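# Slip the orange into the foam net sleeve

## Task

Put the orange into the foam net sleeve so that it ends up inside it, without pulling on the net hard enough to rip it.

## Robot and tools

Robot and frame. Two arms, left_arm and right_arm, stand at the table's edge. Their measured bases are at (+0.049, +0.297, 0) m and (+0.025, -0.289, 0) m, each turned about 1 degree about z. In the scene frame the origin lies on the table surface halfway between the nominal bases. +x points out over the table, +y toward left_arm, and +z up. Arm names do not match the left and right sides of the images. A camera stand sits behind the arms. The fingers of each gripper point along the gripper's own +z axis and spread along its y axis. The reported hand point lies between the pads, roughly 1 cm short of the fingertips. Reported positions and orientations can be off by a few centimetres, more at long reach. Joint friction and arm weight can leave a gripper low, short or tilted, so check each result and correct it.

Rows. A row is 14 numbers in [-1, 1]. The first 7 are left_arm: dx, dy, dz, rx, ry, rz, opening. The next 7 are the same for right_arm. Always send all 14, even when one arm stays still. dx to rz are offsets, not poses. They count from that arm's Hand target as it stood when the action or move began, along that Hand target's own axes, not the scene axes. 1.0 stands for 0.6 m of travel or 180 degrees of turn. rx, ry, rz form one rotation vector. Opening is absolute: +1 is fully open (0.094 m) and -1 is shut. Six zeros re-request the current Hand target. A 0 in the opening slot is a real command to half-close, so to keep a gripper as it is, repeat its current opening. The controller limits each commanded turn to 40 degrees away from the measured orientation.

execute_actions(actions, cameras). actions is a list of actions. Each action is up to 15 rows, one per 1/30 s step. A short action repeats its final row until 15 steps have run. Every row of an action counts from that action's start pose, so sending the same offset again moves the arm further. An empty list returns the state with all camera images.

move(target, speed, blend, opening_speed, grip_force, blocking, cameras). target is one 14-number row or a list of up to 15 rows. All rows are offsets from the same starting Hand targets. Each gripper follows a straight path and takes the shorter way round. Paths do not avoid obstacles or the other arm, and the whole move is capped at 10 s.
- speed: m/s, 0.002 to 2.9, default 0.25. Turning is allowed up to twice that in rad/s.
- blend: metres of corner rounding for lists. The default 0 makes the arm stop at each row.
- opening_speed: at least 0.2, in opening units per second. Use it to close gently.
- grip_force: newtons per pad, 10 to 50, one value or one per arm. It stays set until changed. Lower forces close more slowly.
- blocking=false: returns after about 0.5 s while the move keeps running.
The result adds a move: line. done means the arm rests within 10 mm and 2 degrees of its target. Other endings include off_target, moving, held and fault. limits=paced means the pose was clipped, and limits=held means a check withheld steps.

Other tools.
- wait(seconds 0 to 10, cameras): holds the last commands. It returns early if a running move ends.
- stop(cameras): brakes a running move. Braking needs room, more after a fast move.
- zoom_image(camera, region=[x0, y0, x1, y1]): a close-up of the newest image from cam_high, cam_low, cam_left_wrist or cam_right_wrist. Pixels count from the top-left corner, and a region may be at most 504 by 504.
- finished_scene(scene): ends the current scene, given by its number, and cannot be undone. Call it only once the orange sits in the sleeve without the robot holding it.

Results.
- end_effector_position (m) and end_effector_quat_wxyz are given in the scene frame.
- Hand target is the last commanded pose after clipping. A gripper often rests short of it, and waiting will not close that gap. Send the missing distance as a further offset.
- Tool commands shows the openings currently commanded.
- grip_measured uses the opening scale. With nothing held it reads slightly wide. On a round object it reads narrower than the object's size, and it keeps following your command even after contact, so it does not show the moment of touch.
- The last value in each arm's Joint positions is the measured opening in metres.
- Joint torques include the arm's own weight and carry offsets.
- Joint velocities may be reported as within noise.
- Action calls list hand positions at some steps.
- MOTOR HOT appears at 75 °C. An OVER-TEMPERATURE FAULT at 90 °C folds that arm away for the rest of the scene.

Cameras. cam_high, cam_low, cam_left_wrist and cam_right_wrist, all 896x504. Their calibration (K, distortion, T_world_to_cam) is listed. Fixed cameras may have shifted by a few mm or degrees. Wrist views can lag while their arm moves.

Cautions.
- The net tears if pulled hard. Stretch the sleeve open gently or hold it still while the orange goes in, and do not yank it.
- Close on the orange slowly, with opening_speed and a reduced grip_force. It is round and may squash.
- Nothing may leave the table, and nothing may be left off it. Do not drop or release moving parts.
- Avoid fast contact, and avoid commanding targets far past a contact point: that presses hard. To end a push, command the target back past the gripper.
- Keep the two grippers, fingers and wrist cameras apart. The clearance check does not guard them, and a moderate knock between the arms fails the scene.
- Never hit the table, the stand or other fixed things hard.
- Keep paths away from an arm's own base, and avoid long stretched holds, which heat the motors.
- Small commands may not move an arm or may go sideways, so verify after each one.
- Loose objects can occasionally get nudged by outside pushes.

Each tool is called after "Emit:" by a JSON object that holds its "api" and its "payload".

## Session

Emit:
{"api": "execute_actions", "payload": {"actions": []}}

Scene clock: 0.00 s.
left_arm: end_effector_position=(+0.3935, +0.0634, +0.2961) grip_measured=-0.969 end_effector_quat_wxyz=(+0.702, +0.641, +0.303, -0.059) | right_arm: end_effector_position=(+0.3821, -0.0334, +0.3075) grip_measured=-0.963 end_effector_quat_wxyz=(+0.309, -0.079, +0.697, +0.642)
Joint positions: left_arm=[-0.224 1.408 0.863 0.533 0.967 1.056 0.001] | right_arm=[0.315 1.487 0.951 0.561 -0.939 1.029 0.002]
Joint velocities: within noise
Joint torques (N m): no reading
Heat: left arm: 36 °C; right arm: 35 °C.
Hand target: left_arm +0.3944, +0.0655, +0.3042; +0.707, +0.638, +0.301, -0.052 | right_arm +0.3828, -0.0363, +0.3204; +0.326, -0.087, +0.689, +0.642
Tool commands: left_gripper/opening=-1.0 right_gripper/opening=-1.0

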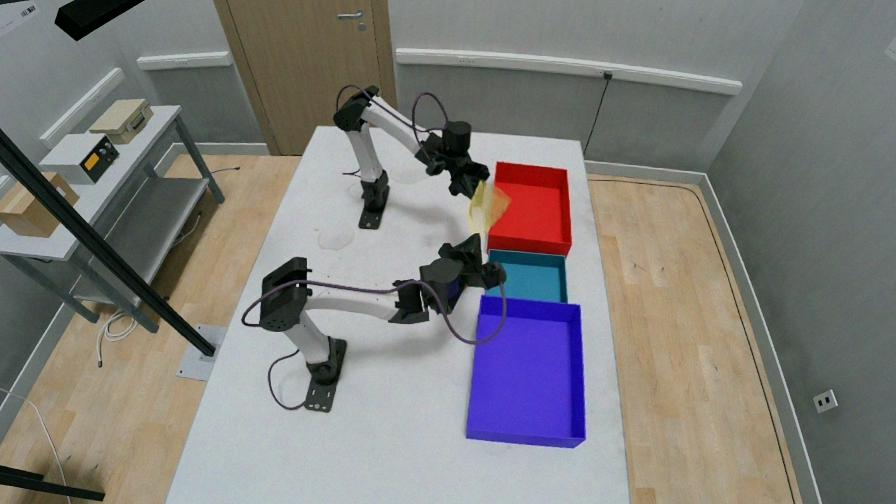

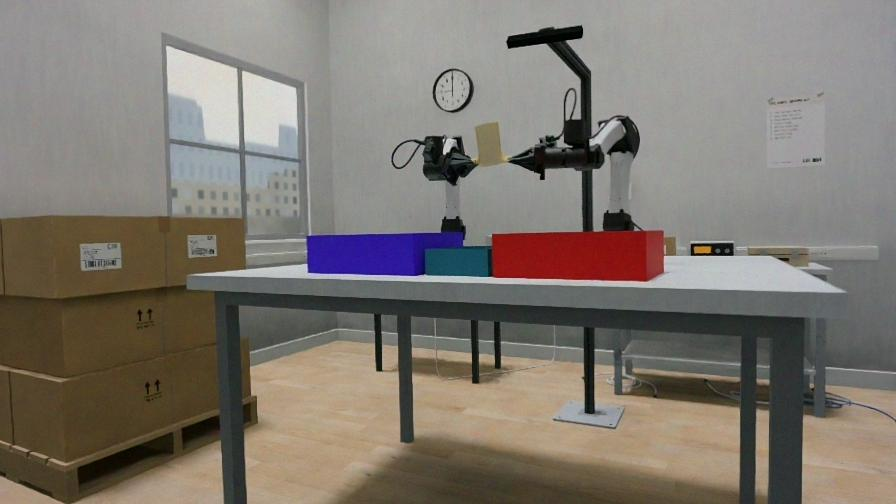

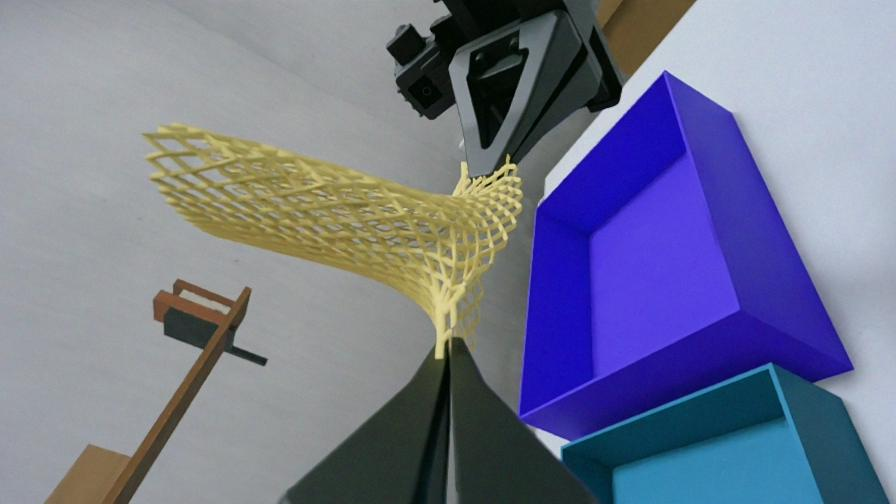

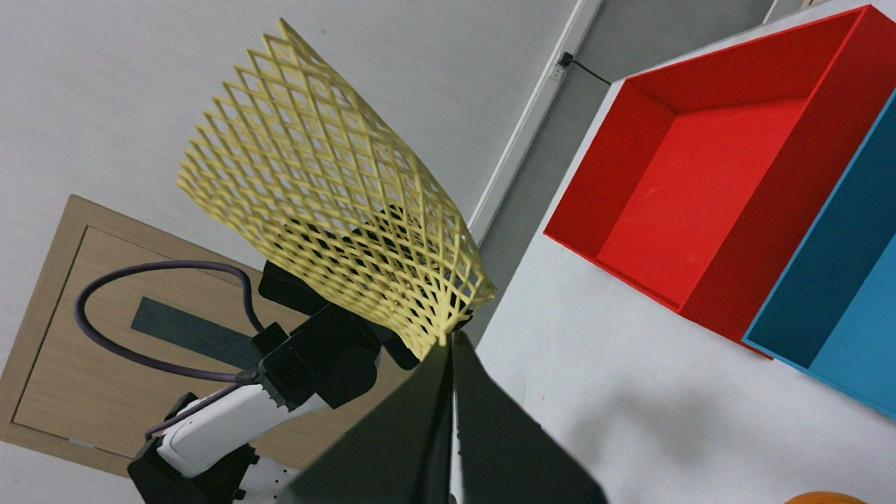

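Emit:
{"api": "zoom_image", "payload": {"camera": "cam_high", "region": [390, 160, 590, 330]}}

Emit:
{"api": "zoom_image", "payload": {"camera": "cam_low", "region": [380, 90, 600, 220]}}

Emit:
{"api": "zoom_image", "payload": {"camera": "cam_left_wrist", "region": [130, 80, 630, 400]}}

Emit:
{"api": "zoom_image", "payload": {"camera": "cam_right_wrist", "region": [393, 230, 896, 504]}}

Scaled by 2.520.

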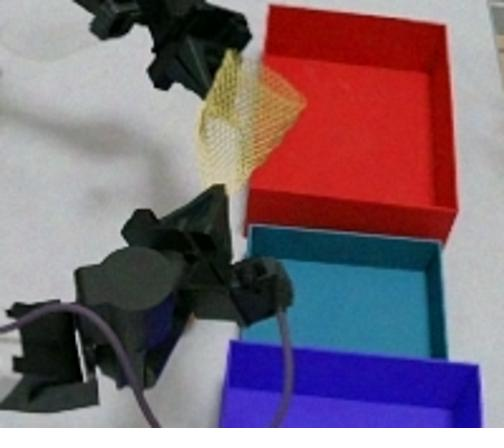

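Scaled by 2.291.

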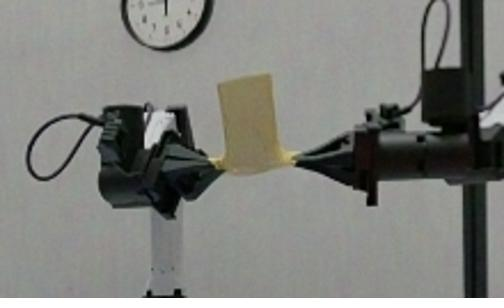

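Scaled by 1.008.

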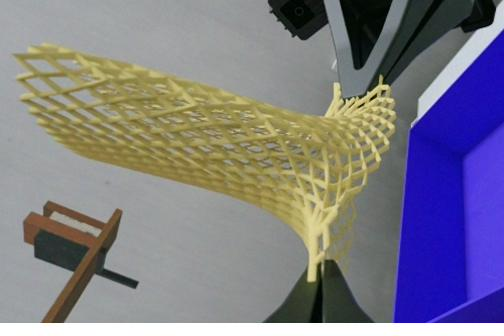

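Scaled by 1.002.

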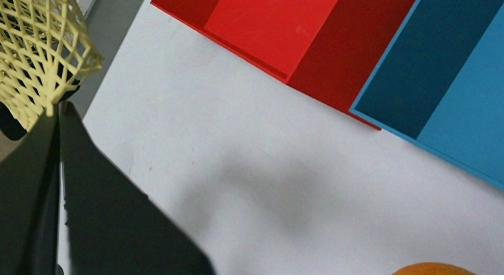

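Emit:
{"api": "move", "payload": {"target": [0.082,-0.145,-0.001,0,0,0,-1,0.0935,-0.138,-0.006,0,0,0,-1], "speed": 0.15, "cameras": ["all"]}}

Scene clock: 29.23 s.
left_arm: end_effector_position=(+0.3923, +0.0637, +0.2060) grip_measured=-0.969 end_effector_quat_wxyz=(+0.704, +0.642, +0.298, -0.054) | right_arm: end_effector_position=(+0.3808, -0.0338, +0.2149) grip_measured=-0.963 end_effector_quat_wxyz=(+0.310, -0.081, +0.698, +0.641)
Joint positions: left_arm=[-0.224 1.611 0.63 0.975 0.967 1.065 0.001] | right_arm=[0.315 1.674 0.72 0.978 -0.939 1.023 0.002]
Joint torques (N m): left_arm=[0.28 -5.16 4.78 1.84 -0.16 -0.19] | right_arm=[-0.24 -5.89 5.15 2.1 0.11 -0.06]
Heat: left arm: 38 °C; right arm: 39 °C.
Hand target: left_arm +0.3945, +0.0657, +0.2042; +0.707, +0.638, +0.301, -0.052 | right_arm +0.3827, -0.0363, +0.2203; +0.326, -0.087, +0.689, +0.642
Off the commanded pose: left_arm 0.003 m, 1 deg | right_arm 0.006 m, 2 deg.
move: done
camera_calibration:
cam_left_wrist: T_world_to_cam=[[-0.428235, -0.182751, -0.884995, 0.36254], [0.505861, 0.763036, -0.402345, -0.138557], [0.748812, -0.619983, -0.234312, -0.0772946], [0, 0, 0, 1]] pos_world=[0.283222, 0.124057, 0.246987]
cam_right_wrist: T_world_to_cam=[[0.523929, -0.126292, -0.842347, -0.023451], [-0.842891, -0.219229, -0.491399, 0.449171], [-0.122607, 0.967465, -0.221311, 0.256787], [0, 0, 0, 1]] pos_world=[0.422372, -0.152923, 0.257798]

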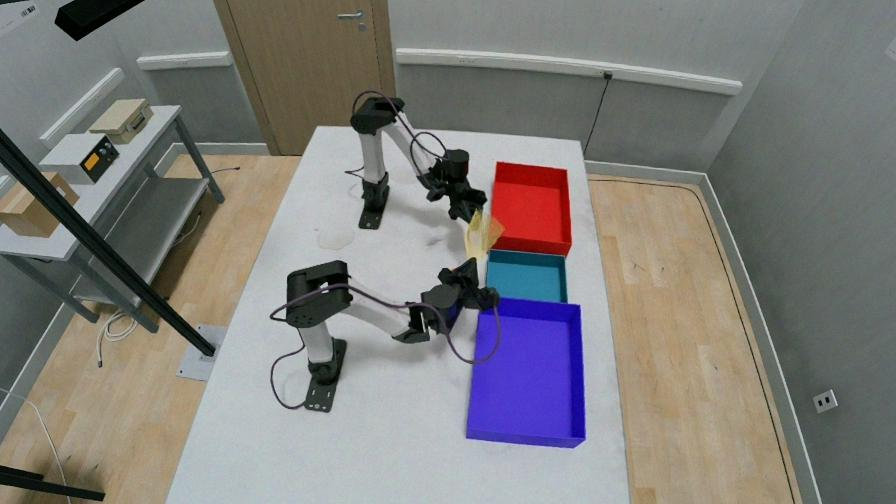

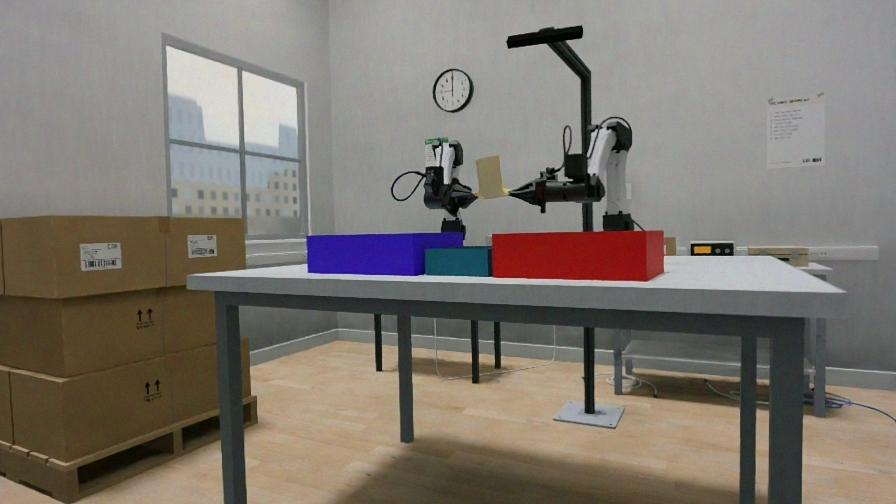

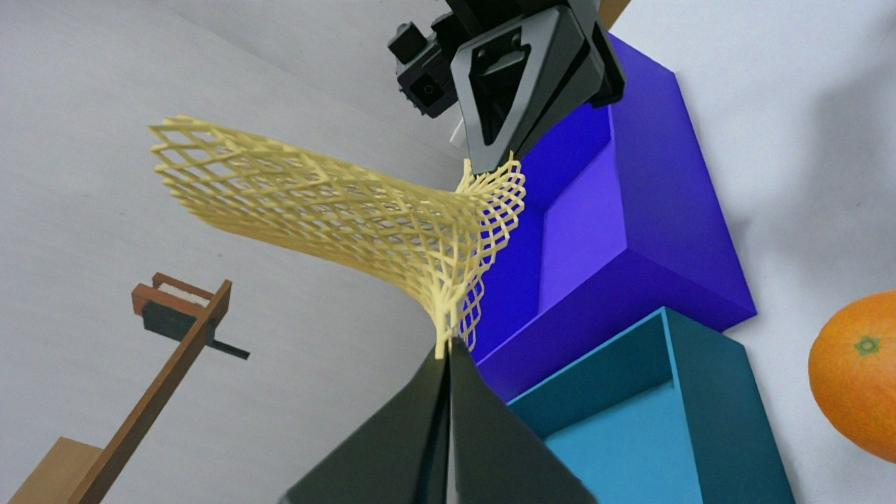

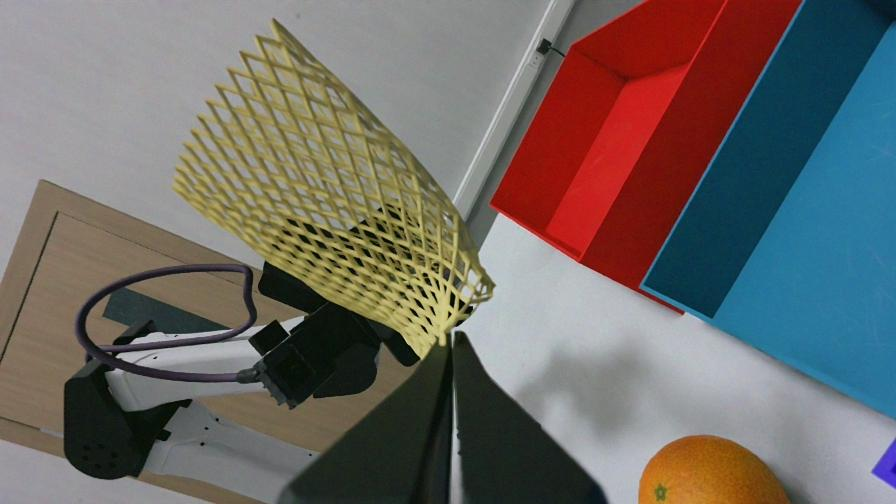

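Emit:
{"api": "zoom_image", "payload": {"camera": "cam_left_wrist", "region": [380, 120, 580, 370]}}

Emit:
{"api": "zoom_image", "payload": {"camera": "cam_right_wrist", "region": [330, 170, 530, 370]}}

Emit:
{"api": "zoom_image", "payload": {"camera": "cam_high", "region": [430, 185, 530, 285]}}

Scaled by 2.016.

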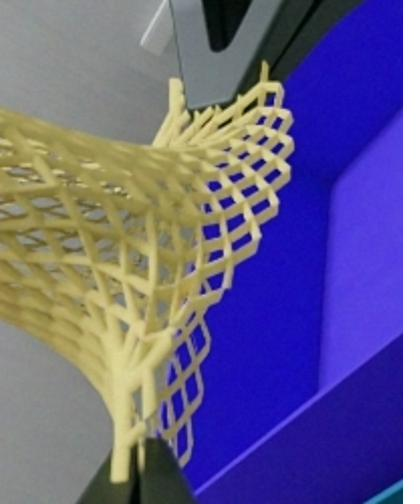

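Scaled by 2.520.

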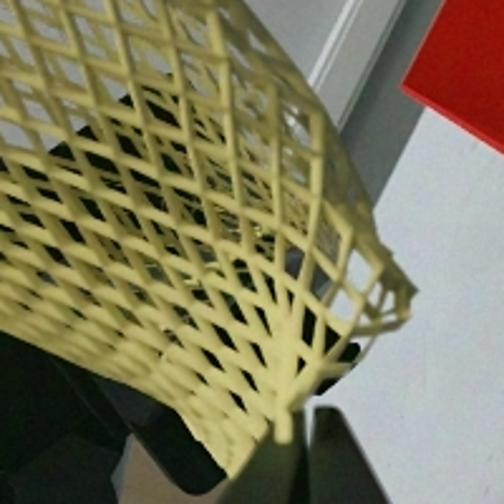

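Scaled by 5.040.

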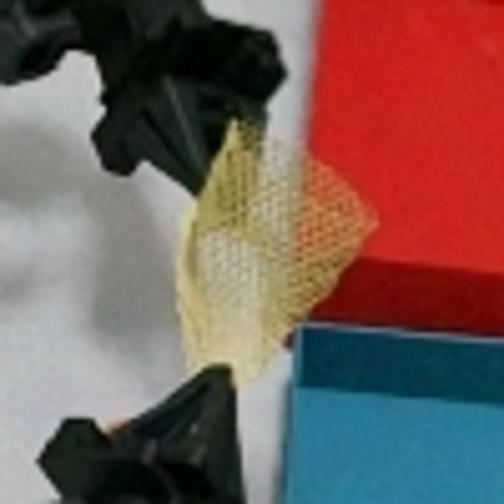

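Emit:
{"api": "move", "payload": {"target": [0.002,-0.085,-0.016,0.078,0.043,0.130,-1,0.075,-0.039,-0.017,0.074,0.056,-0.131,-1], "speed": 0.15, "cameras": ["all"]}}

Emit:
{"api": "zoom_image", "payload": {"camera": "cam_high", "region": [420, 195, 520, 295]}}

Scene clock: 60.60 s.
left_arm: end_effector_position=(+0.3701, +0.0632, +0.1561) grip_measured=-0.969 end_effector_quat_wxyz=(+0.604, +0.766, +0.201, +0.091) | right_arm: end_effector_position=(+0.3576, -0.0333, +0.1694) grip_measured=-0.963 end_effector_quat_wxyz=(+0.387, -0.239, +0.752, +0.477)
Joint positions: left_arm=[-0.281 1.471 0.604 0.483 0.826 1.754 0.001] | right_arm=[0.368 1.527 0.704 0.458 -0.814 0.312 0.002]
Joint torques (N m): left_arm=[-0.34 -8.35 5.52 1.26 -0.18 0.09] | right_arm=[0.06 -7.86 5.93 1.43 0.16 -0.24]
Heat: left arm: 38 °C; right arm: 39 °C.
Hand target: left_arm +0.3687, +0.0659, +0.1592; +0.598, +0.769, +0.203, +0.099 | right_arm +0.3571, -0.0362, +0.1754; +0.396, -0.243, +0.751, +0.469
Off the commanded pose: left_arm 0.004 m, 1 deg | right_arm 0.007 m, 2 deg.
move: done
camera_calibration:
cam_left_wrist: T_world_to_cam=[[-0.164199, 0.180397, -0.969792, 0.201268], [0.560316, 0.826188, 0.0588152, -0.24322], [0.81184, -0.533732, -0.236738, -0.101089], [0, 0, 0, 1]] pos_world=[0.251396, 0.110683, 0.185561]
cam_right_wrist: T_world_to_cam=[[0.742774, -0.39229, -0.542582, -0.187423], [-0.669509, -0.443194, -0.596101, 0.355721], [-0.00662465, 0.806032, -0.591835, 0.259248], [0, 0, 0, 1]] pos_world=[0.379089, -0.124833, 0.263786]

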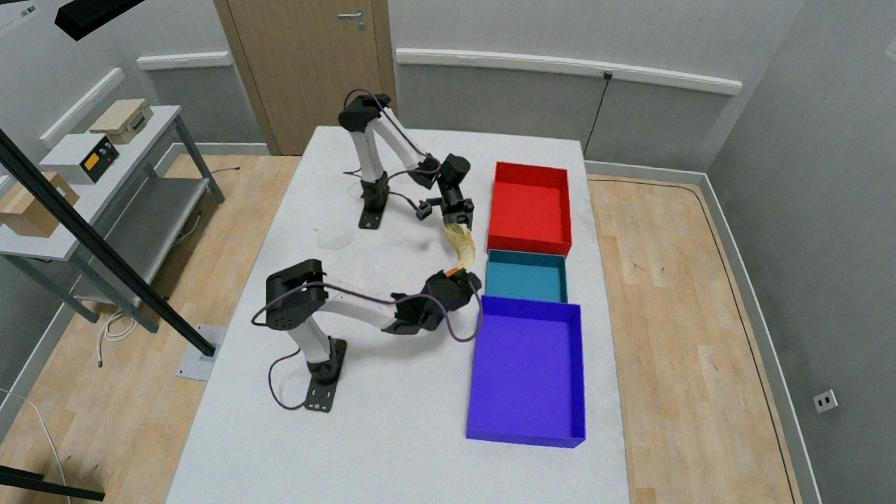

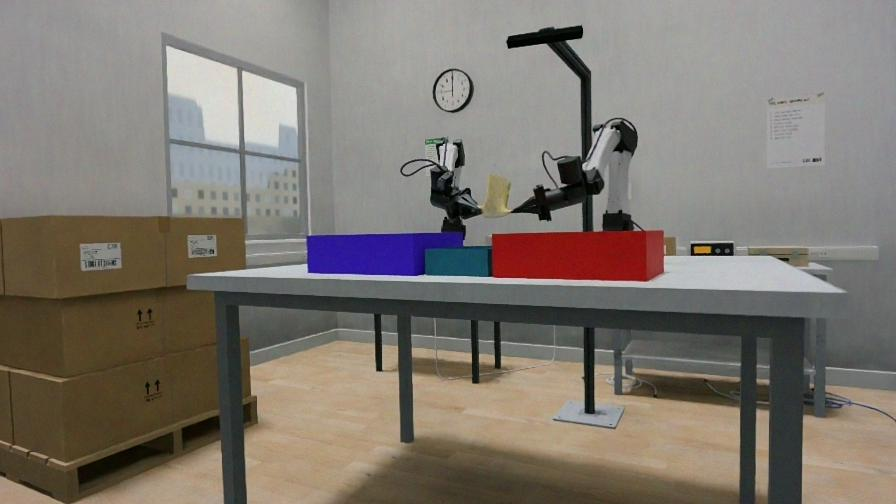

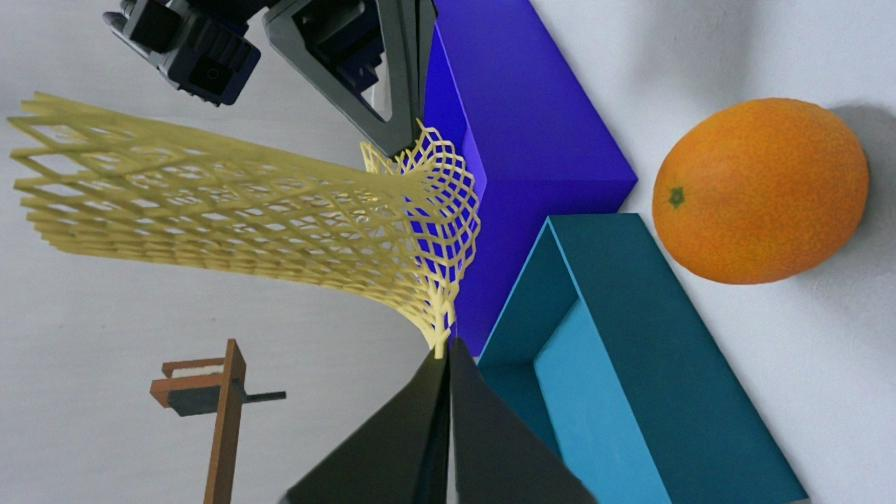

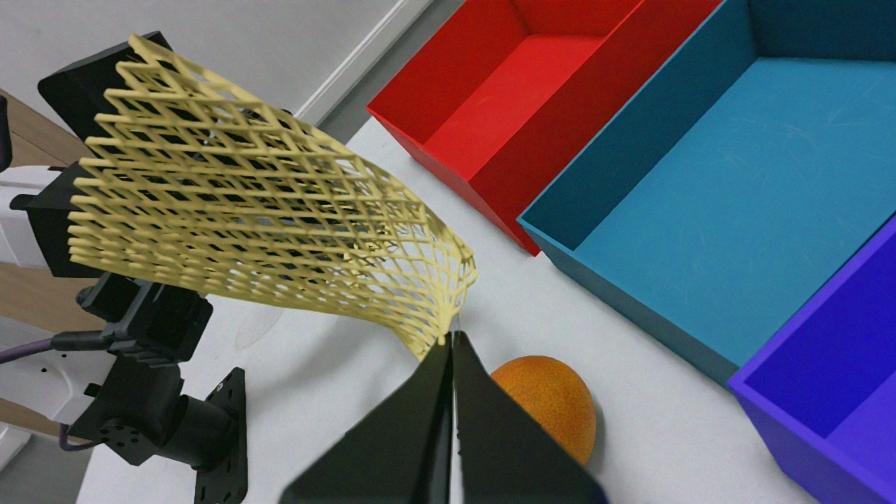

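Scaled by 5.040.

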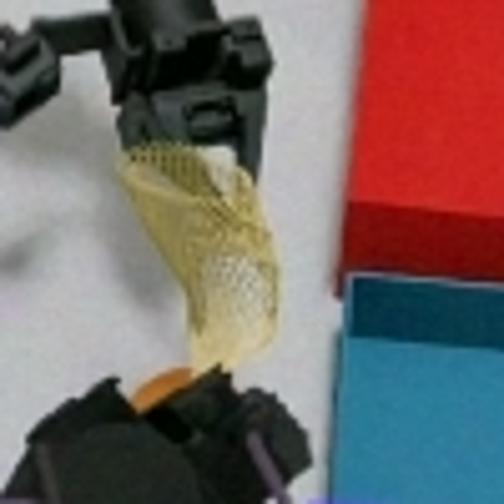

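Emit:
{"api": "move", "payload": {"target": [-0.004,-0.1655,0.031,0,0,0,-1,0.1505,-0.066,0.037,0,0,0,-1], "speed": 0.08, "cameras": ["all"]}}

Emit:
{"api": "zoom_image", "payload": {"camera": "cam_high", "region": [410, 205, 510, 305]}}

Scene clock: 78.03 s.
left_arm: end_effector_position=(+0.3521, +0.0665, +0.0627) grip_measured=-0.969 end_effector_quat_wxyz=(+0.601, +0.769, +0.198, +0.090) | right_arm: end_effector_position=(+0.3393, -0.0316, +0.0727) grip_measured=-0.963 end_effector_quat_wxyz=(+0.380, -0.242, +0.756, +0.475)
Joint positions: left_arm=[-0.289 1.815 0.4 1.02 0.822 1.764 0.001] | right_arm=[0.396 1.828 0.5 0.947 -0.791 0.31 0.002]
Joint torques (N m): left_arm=[-0.25 -4.97 2.77 1.84 -0.19 -0.04] | right_arm=[0.03 -5.71 3.47 1.99 0.12 -0.08]
Heat: left arm: 40 °C; right arm: 41 °C.
Hand target: left_arm +0.3546, +0.0686, +0.0591; +0.598, +0.769, +0.203, +0.099 | right_arm +0.3431, -0.0333, +0.0754; +0.396, -0.243, +0.751, +0.469
Off the commanded pose: left_arm 0.005 m, 1 deg | right_arm 0.005 m, 2 deg.
move: done
camera_calibration:
cam_left_wrist: T_world_to_cam=[[-0.163196, 0.190134, -0.968099, 0.106071], [0.565414, 0.82215, 0.0661557, -0.232374], [0.808501, -0.53658, -0.241676, -0.105124], [0, 0, 0, 1]] pos_world=[0.233691, 0.114472, 0.0926539]
cam_right_wrist: T_world_to_cam=[[0.739968, -0.394885, -0.54453, -0.224716], [-0.672403, -0.45582, -0.583183, 0.28608], [-0.0179173, 0.79768, -0.602815, 0.204943], [0, 0, 0, 1]] pos_world=[0.362316, -0.121815, 0.168015]

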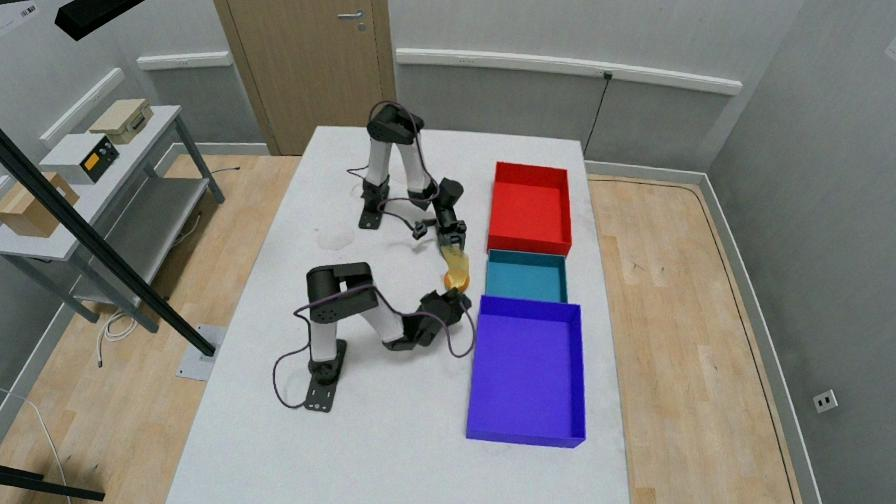

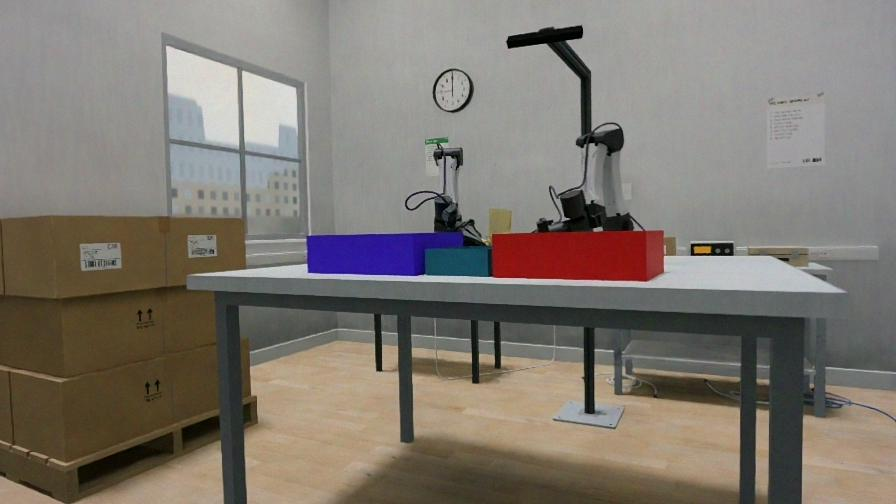

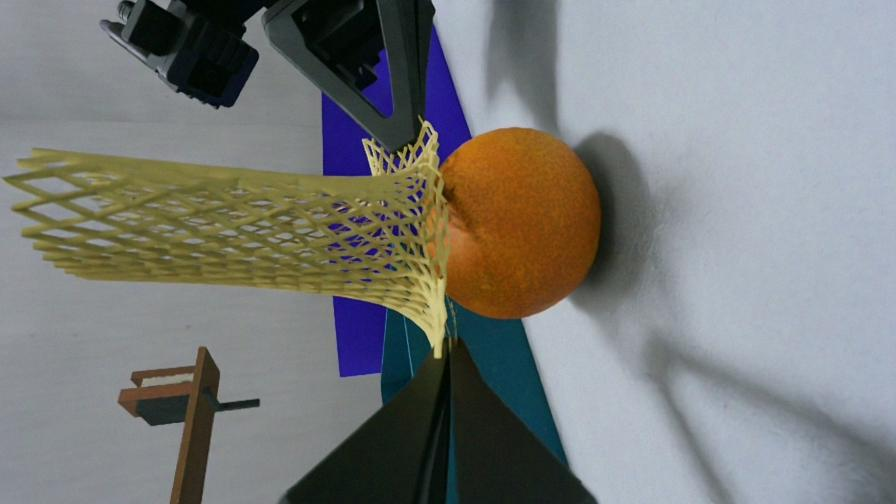

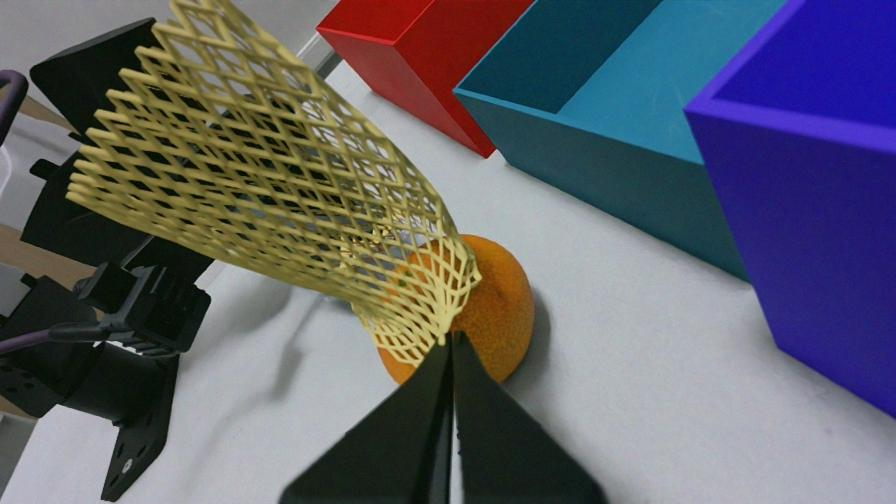

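Scaled by 5.040.

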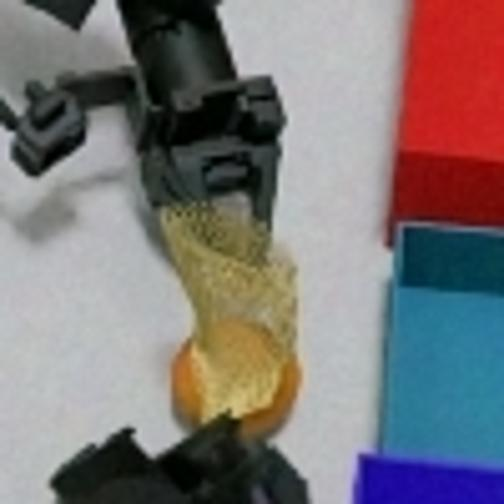

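Emit:
{"api": "move", "payload": {"target": [-0.003,-0.05,0.010,0,0,0,-1,0.046,-0.0195,0.009,0,0,0,-1], "speed": 0.04, "cameras": ["all"]}}

Emit:
{"api": "zoom_image", "payload": {"camera": "cam_high", "region": [410, 205, 510, 305]}}

Scene clock: 93.13 s.
left_arm: end_effector_position=(+0.3485, +0.0658, +0.0366) grip_measured=-0.969 end_effector_quat_wxyz=(+0.605, +0.767, +0.190, +0.097) | right_arm: end_effector_position=(+0.3336, -0.0305, +0.0465) grip_measured=-0.963 end_effector_quat_wxyz=(+0.384, -0.248, +0.750, +0.478)
Joint positions: left_arm=[-0.295 1.993 0.375 1.245 0.819 1.764 0.001] | right_arm=[0.402 1.975 0.47 1.143 -0.797 0.31 0.002]
Joint torques (N m): left_arm=[-0.36 -5.09 1.72 1.7 -0.22 -0.08] | right_arm=[0.02 -5.56 2.39 1.85 0.19 -0.01]
Heat: left arm: 40 °C; right arm: 39 °C.
Hand target: left_arm +0.3495, +0.0686, +0.0289; +0.598, +0.769, +0.203, +0.099 | right_arm +0.3380, -0.0334, +0.0453; +0.396, -0.243, +0.751, +0.469
Off the commanded pose: left_arm 0.008 m, 2 deg | right_arm 0.005 m, 2 deg.
move: done
camera_calibration:
cam_left_wrist: T_world_to_cam=[[-0.140958, 0.184763, -0.972622, 0.0730923], [0.56658, 0.820696, 0.0737908, -0.228547], [0.811861, -0.540667, -0.220367, -0.110591], [0, 0, 0, 1]] pos_world=[0.229578, 0.114271, 0.0635853]
cam_right_wrist: T_world_to_cam=[[0.75337, -0.381191, -0.535842, -0.23881], [-0.65736, -0.458436, -0.598093, 0.263152], [-0.0176612, 0.802826, -0.595951, 0.187883], [0, 0, 0, 1]] pos_world=[0.356216, -0.121231, 0.141393]

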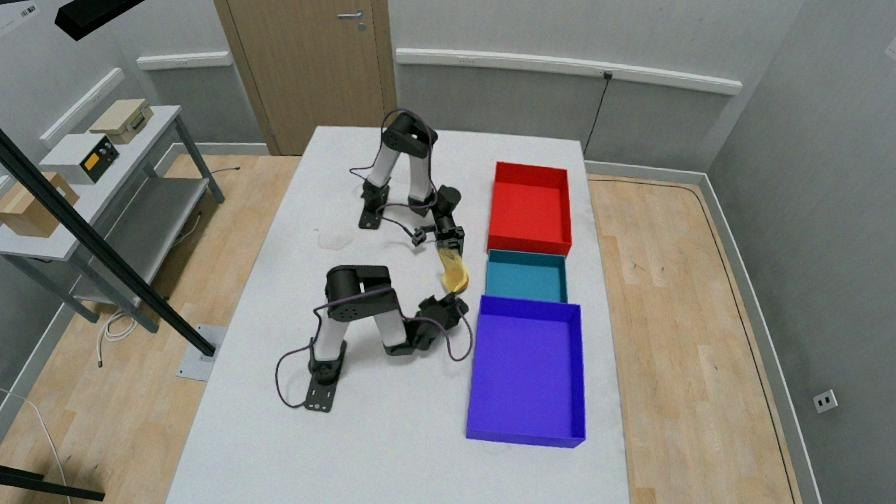

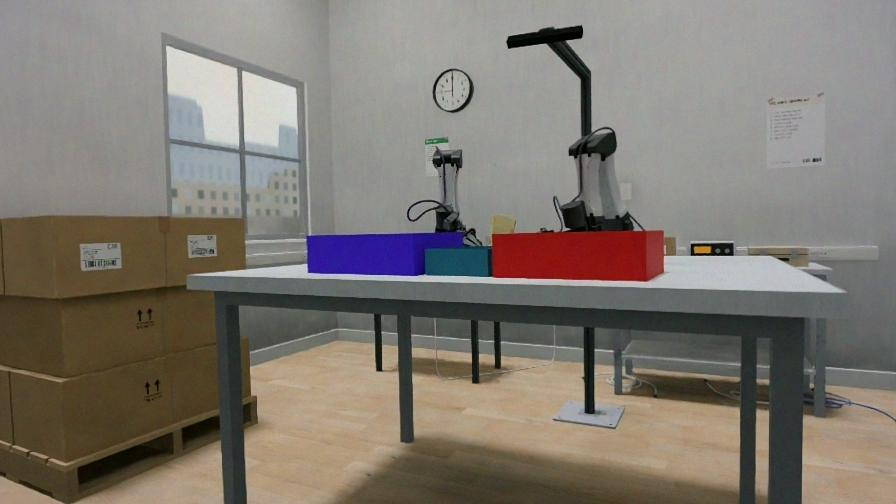

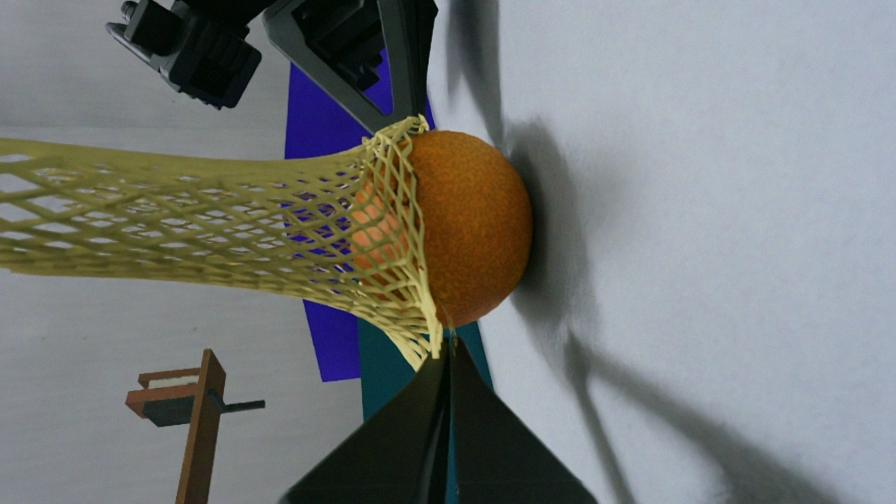

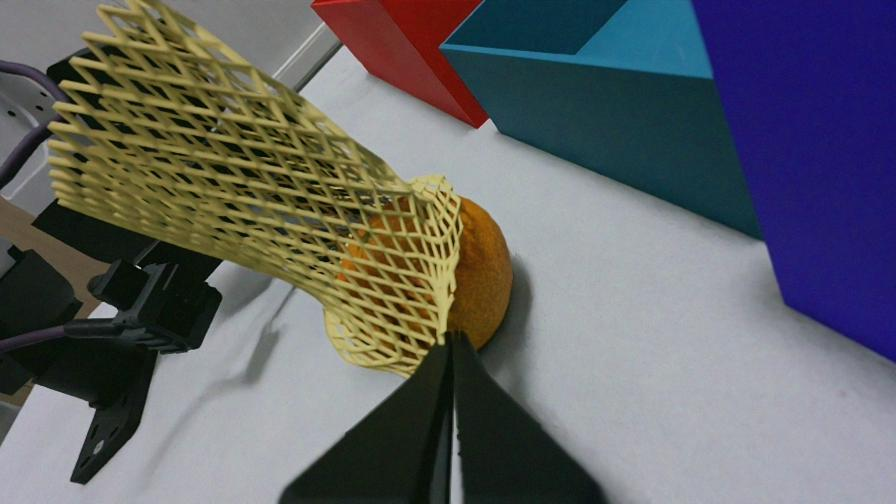

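Scaled by 5.040.

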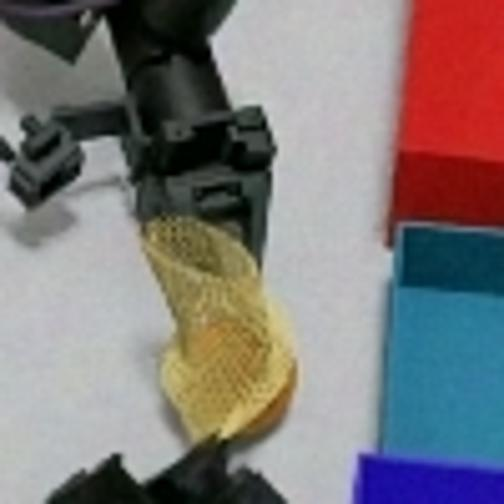

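Emit:
{"api": "move", "payload": {"target": [0.0125,-0.033,0.0135,0,0,0,-1,0.0245,-0.026,0.0125,0,0,0,-1], "speed": 0.03, "cameras": ["cam_high","cam_left_wrist","cam_right_wrist"]}}

Emit:
{"api": "zoom_image", "payload": {"camera": "cam_high", "region": [410, 205, 510, 305]}}

Scene clock: 99.70 s.
left_arm: end_effector_position=(+0.3545, +0.0631, +0.0341) grip_measured=-0.969 end_effector_quat_wxyz=(+0.624, +0.754, +0.165, +0.123) | right_arm: end_effector_position=(+0.3386, -0.0285, +0.0382) grip_measured=-0.963 end_effector_quat_wxyz=(+0.410, -0.261, +0.731, +0.478)
Joint positions: left_arm=[-0.295 2.113 0.391 1.435 0.825 1.764 0.001] | right_arm=[0.402 2.088 0.479 1.311 -0.797 0.302 0.002]
Joint torques (N m): left_arm=[0.44 -3.97 1.96 0.96 -0.2 -0.06] | right_arm=[-0.88 -4.85 3.06 1.3 0.16 -0.05]
Heat: left arm: 39 °C; right arm: 39 °C.
Hand target: left_arm +0.3556, +0.0687, +0.0071; +0.598, +0.769, +0.203, +0.099 | right_arm +0.3439, -0.0335, +0.0234; +0.396, -0.243, +0.751, +0.469
Off the commanded pose: left_arm 0.028 m, 6 deg | right_arm 0.016 m, 4 deg.
move: off_target (left_arm, right_arm)
camera_calibration:
cam_left_wrist: T_world_to_cam=[[-0.0605307, 0.157417, -0.985675, 0.0456889], [0.564426, 0.819851, 0.0962725, -0.229506], [0.823261, -0.550513, -0.138476, -0.123683], [0, 0, 0, 1]] pos_world=[0.234129, 0.112879, 0.0500023]
cam_right_wrist: T_world_to_cam=[[0.787656, -0.369129, -0.493297, -0.259067], [-0.61581, -0.446464, -0.64919, 0.250637], [0.0193951, 0.815116, -0.578973, 0.168604], [0, 0, 0, 1]] pos_world=[0.35513, -0.12116, 0.132531]
Images, in order (width x height): cam_high 896x504, cam_left_wrist 896x504, cam_right_wrist 896x504.

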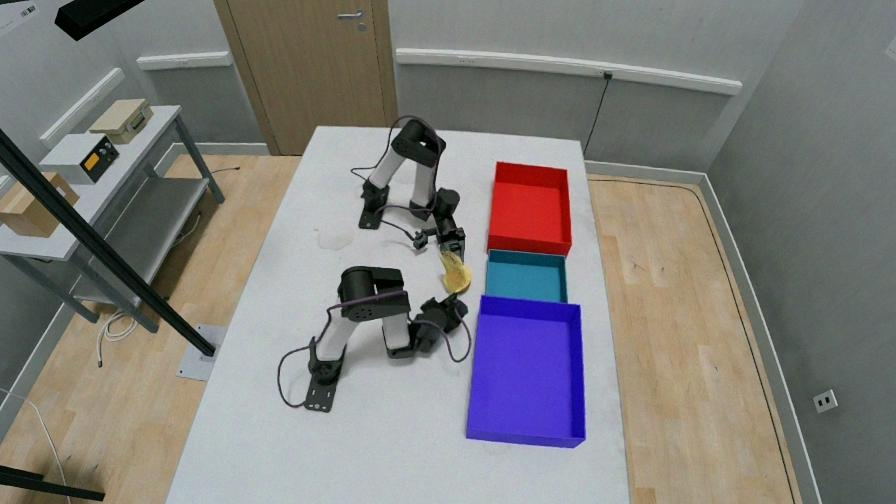

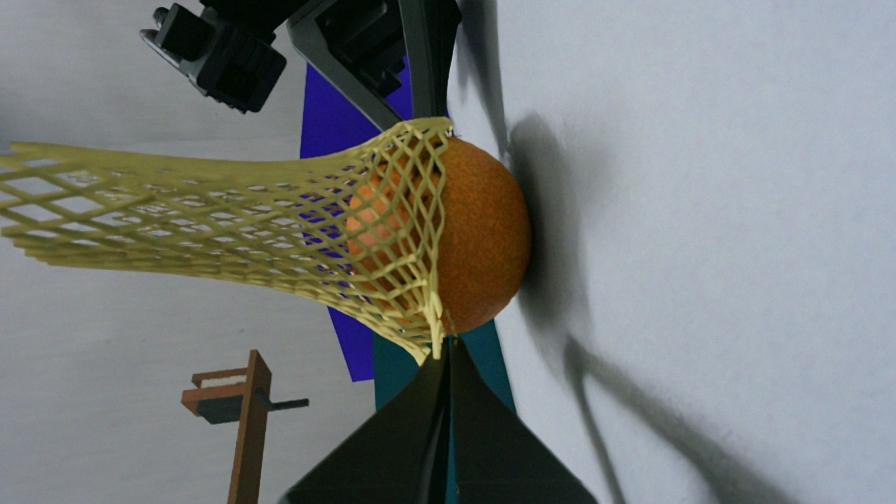

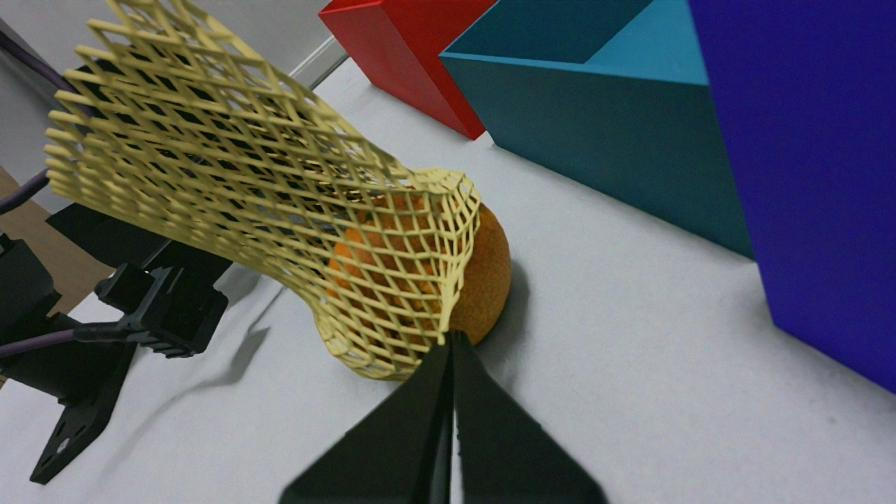

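Scaled by 5.040.

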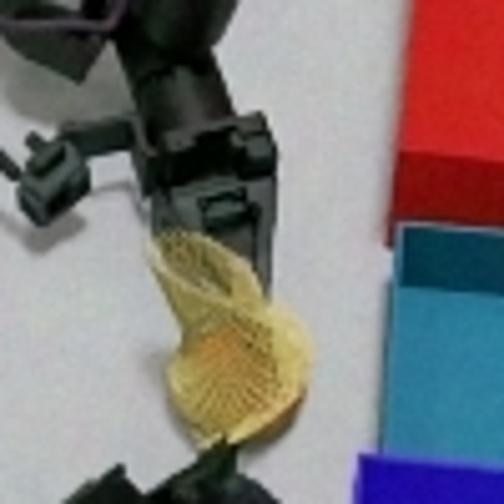

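Emit:
{"api": "move", "payload": {"target": [[-0.0044,0.0464,-0.0128,0.138,0.013,0,-1,-0.0233,0.0145,-0.007,0.073,0.118,0,-1],[-0.0009,0.0096,-0.0027,0.138,0.013,0,-1,0.0082,-0.0051,0.0025,0.073,0.118,0,-1]], "speed": [0.1,0.03], "cameras": ["cam_high","cam_left_wrist","cam_right_wrist"]}}

Emit:
{"api": "zoom_image", "payload": {"camera": "cam_high", "region": [410, 205, 510, 305]}}

Scene clock: 116.10 s.
left_arm: end_effector_position=(+0.3555, +0.0640, +0.0245) grip_measured=-0.969 end_effector_quat_wxyz=(+0.429, +0.872, +0.226, +0.064) | right_arm: end_effector_position=(+0.3420, -0.0295, +0.0236) grip_measured=-0.963 end_effector_quat_wxyz=(+0.271, -0.275, +0.857, +0.341)
Joint positions: left_arm=[-0.382 1.709 0.633 0.24 0.573 2.007 0.001] | right_arm=[0.476 1.791 0.726 0.24 -0.565 0.063 0.002]
Joint torques (N m): left_arm=[-0.29 -5.05 3.88 1.41 -0.16 0.08] | right_arm=[-0.23 -6.13 3.89 1.5 0.1 -0.22]
Heat: left arm: 39 °C; right arm: 39 °C.
Hand target: left_arm +0.3556, +0.0687, +0.0131; +0.414, +0.877, +0.232, +0.069 | right_arm +0.3439, -0.0335, +0.0174; +0.276, -0.278, +0.860, +0.327
Off the commanded pose: left_arm 0.012 m, 2 deg | right_arm 0.008 m, 2 deg.
move: off_target (left_arm)
camera_calibration:
cam_left_wrist: T_world_to_cam=[[-0.307024, 0.524357, -0.79422, 0.0956238], [0.591102, 0.75911, 0.272672, -0.239828], [0.745878, -0.385749, -0.543014, -0.0985445], [0, 0, 0, 1]] pos_world=[0.244624, 0.0939015, 0.0878299]
cam_right_wrist: T_world_to_cam=[[0.667402, -0.585429, -0.460269, -0.235336], [-0.73387, -0.622048, -0.272931, 0.269048], [-0.126527, 0.519932, -0.844785, 0.208375], [0, 0, 0, 1]] pos_world=[0.380876, -0.0787524, 0.141145]
Images, in order (width x height): cam_high 896x504, cam_left_wrist 896x504, cam_right_wrist 896x504.

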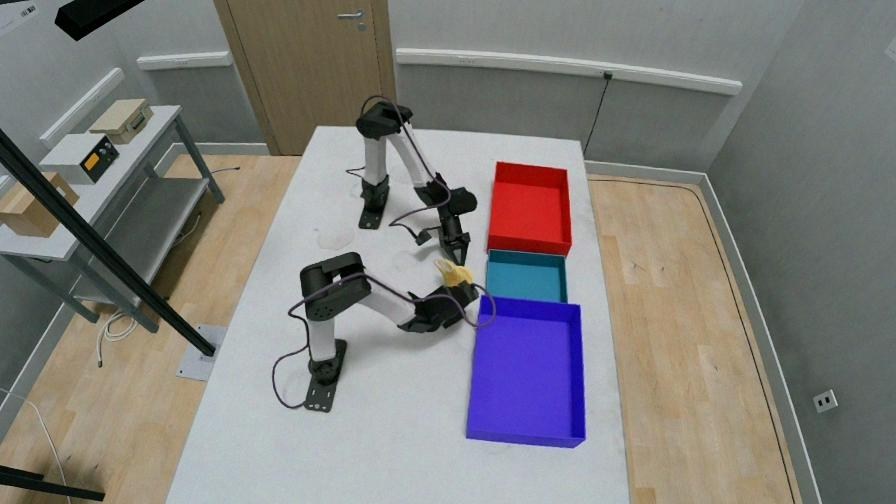

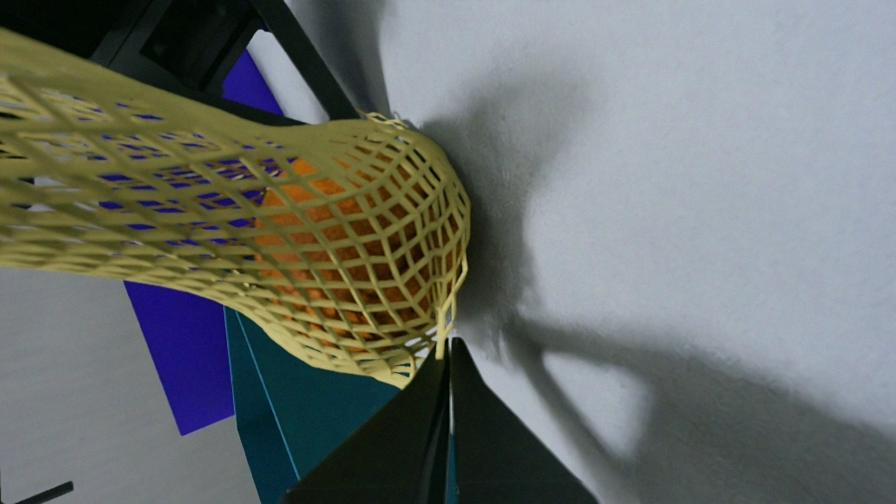

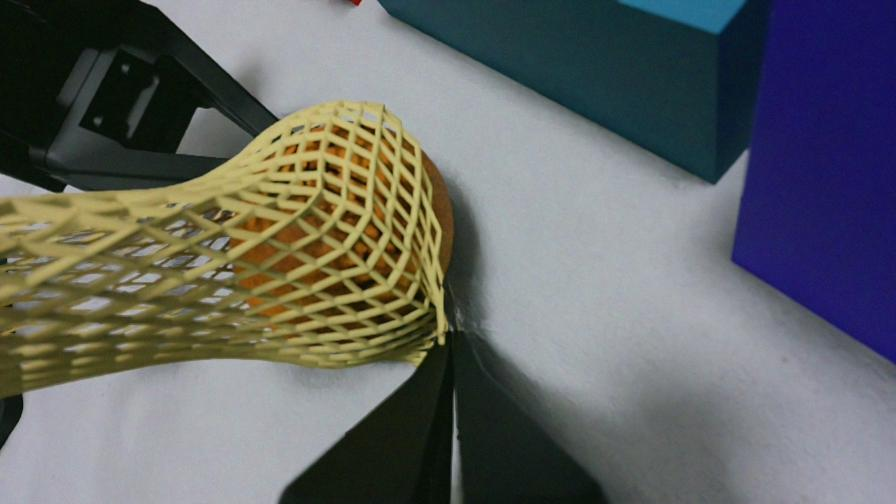

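Scaled by 5.040.

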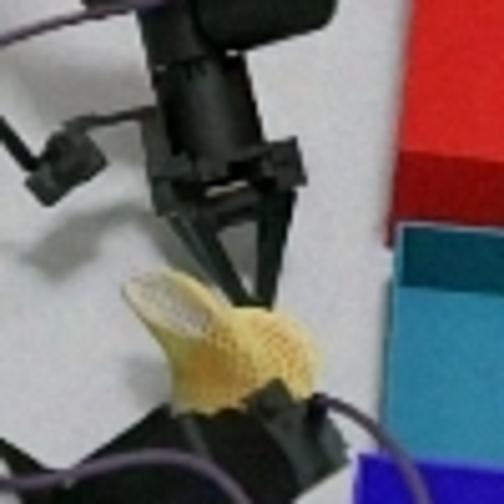

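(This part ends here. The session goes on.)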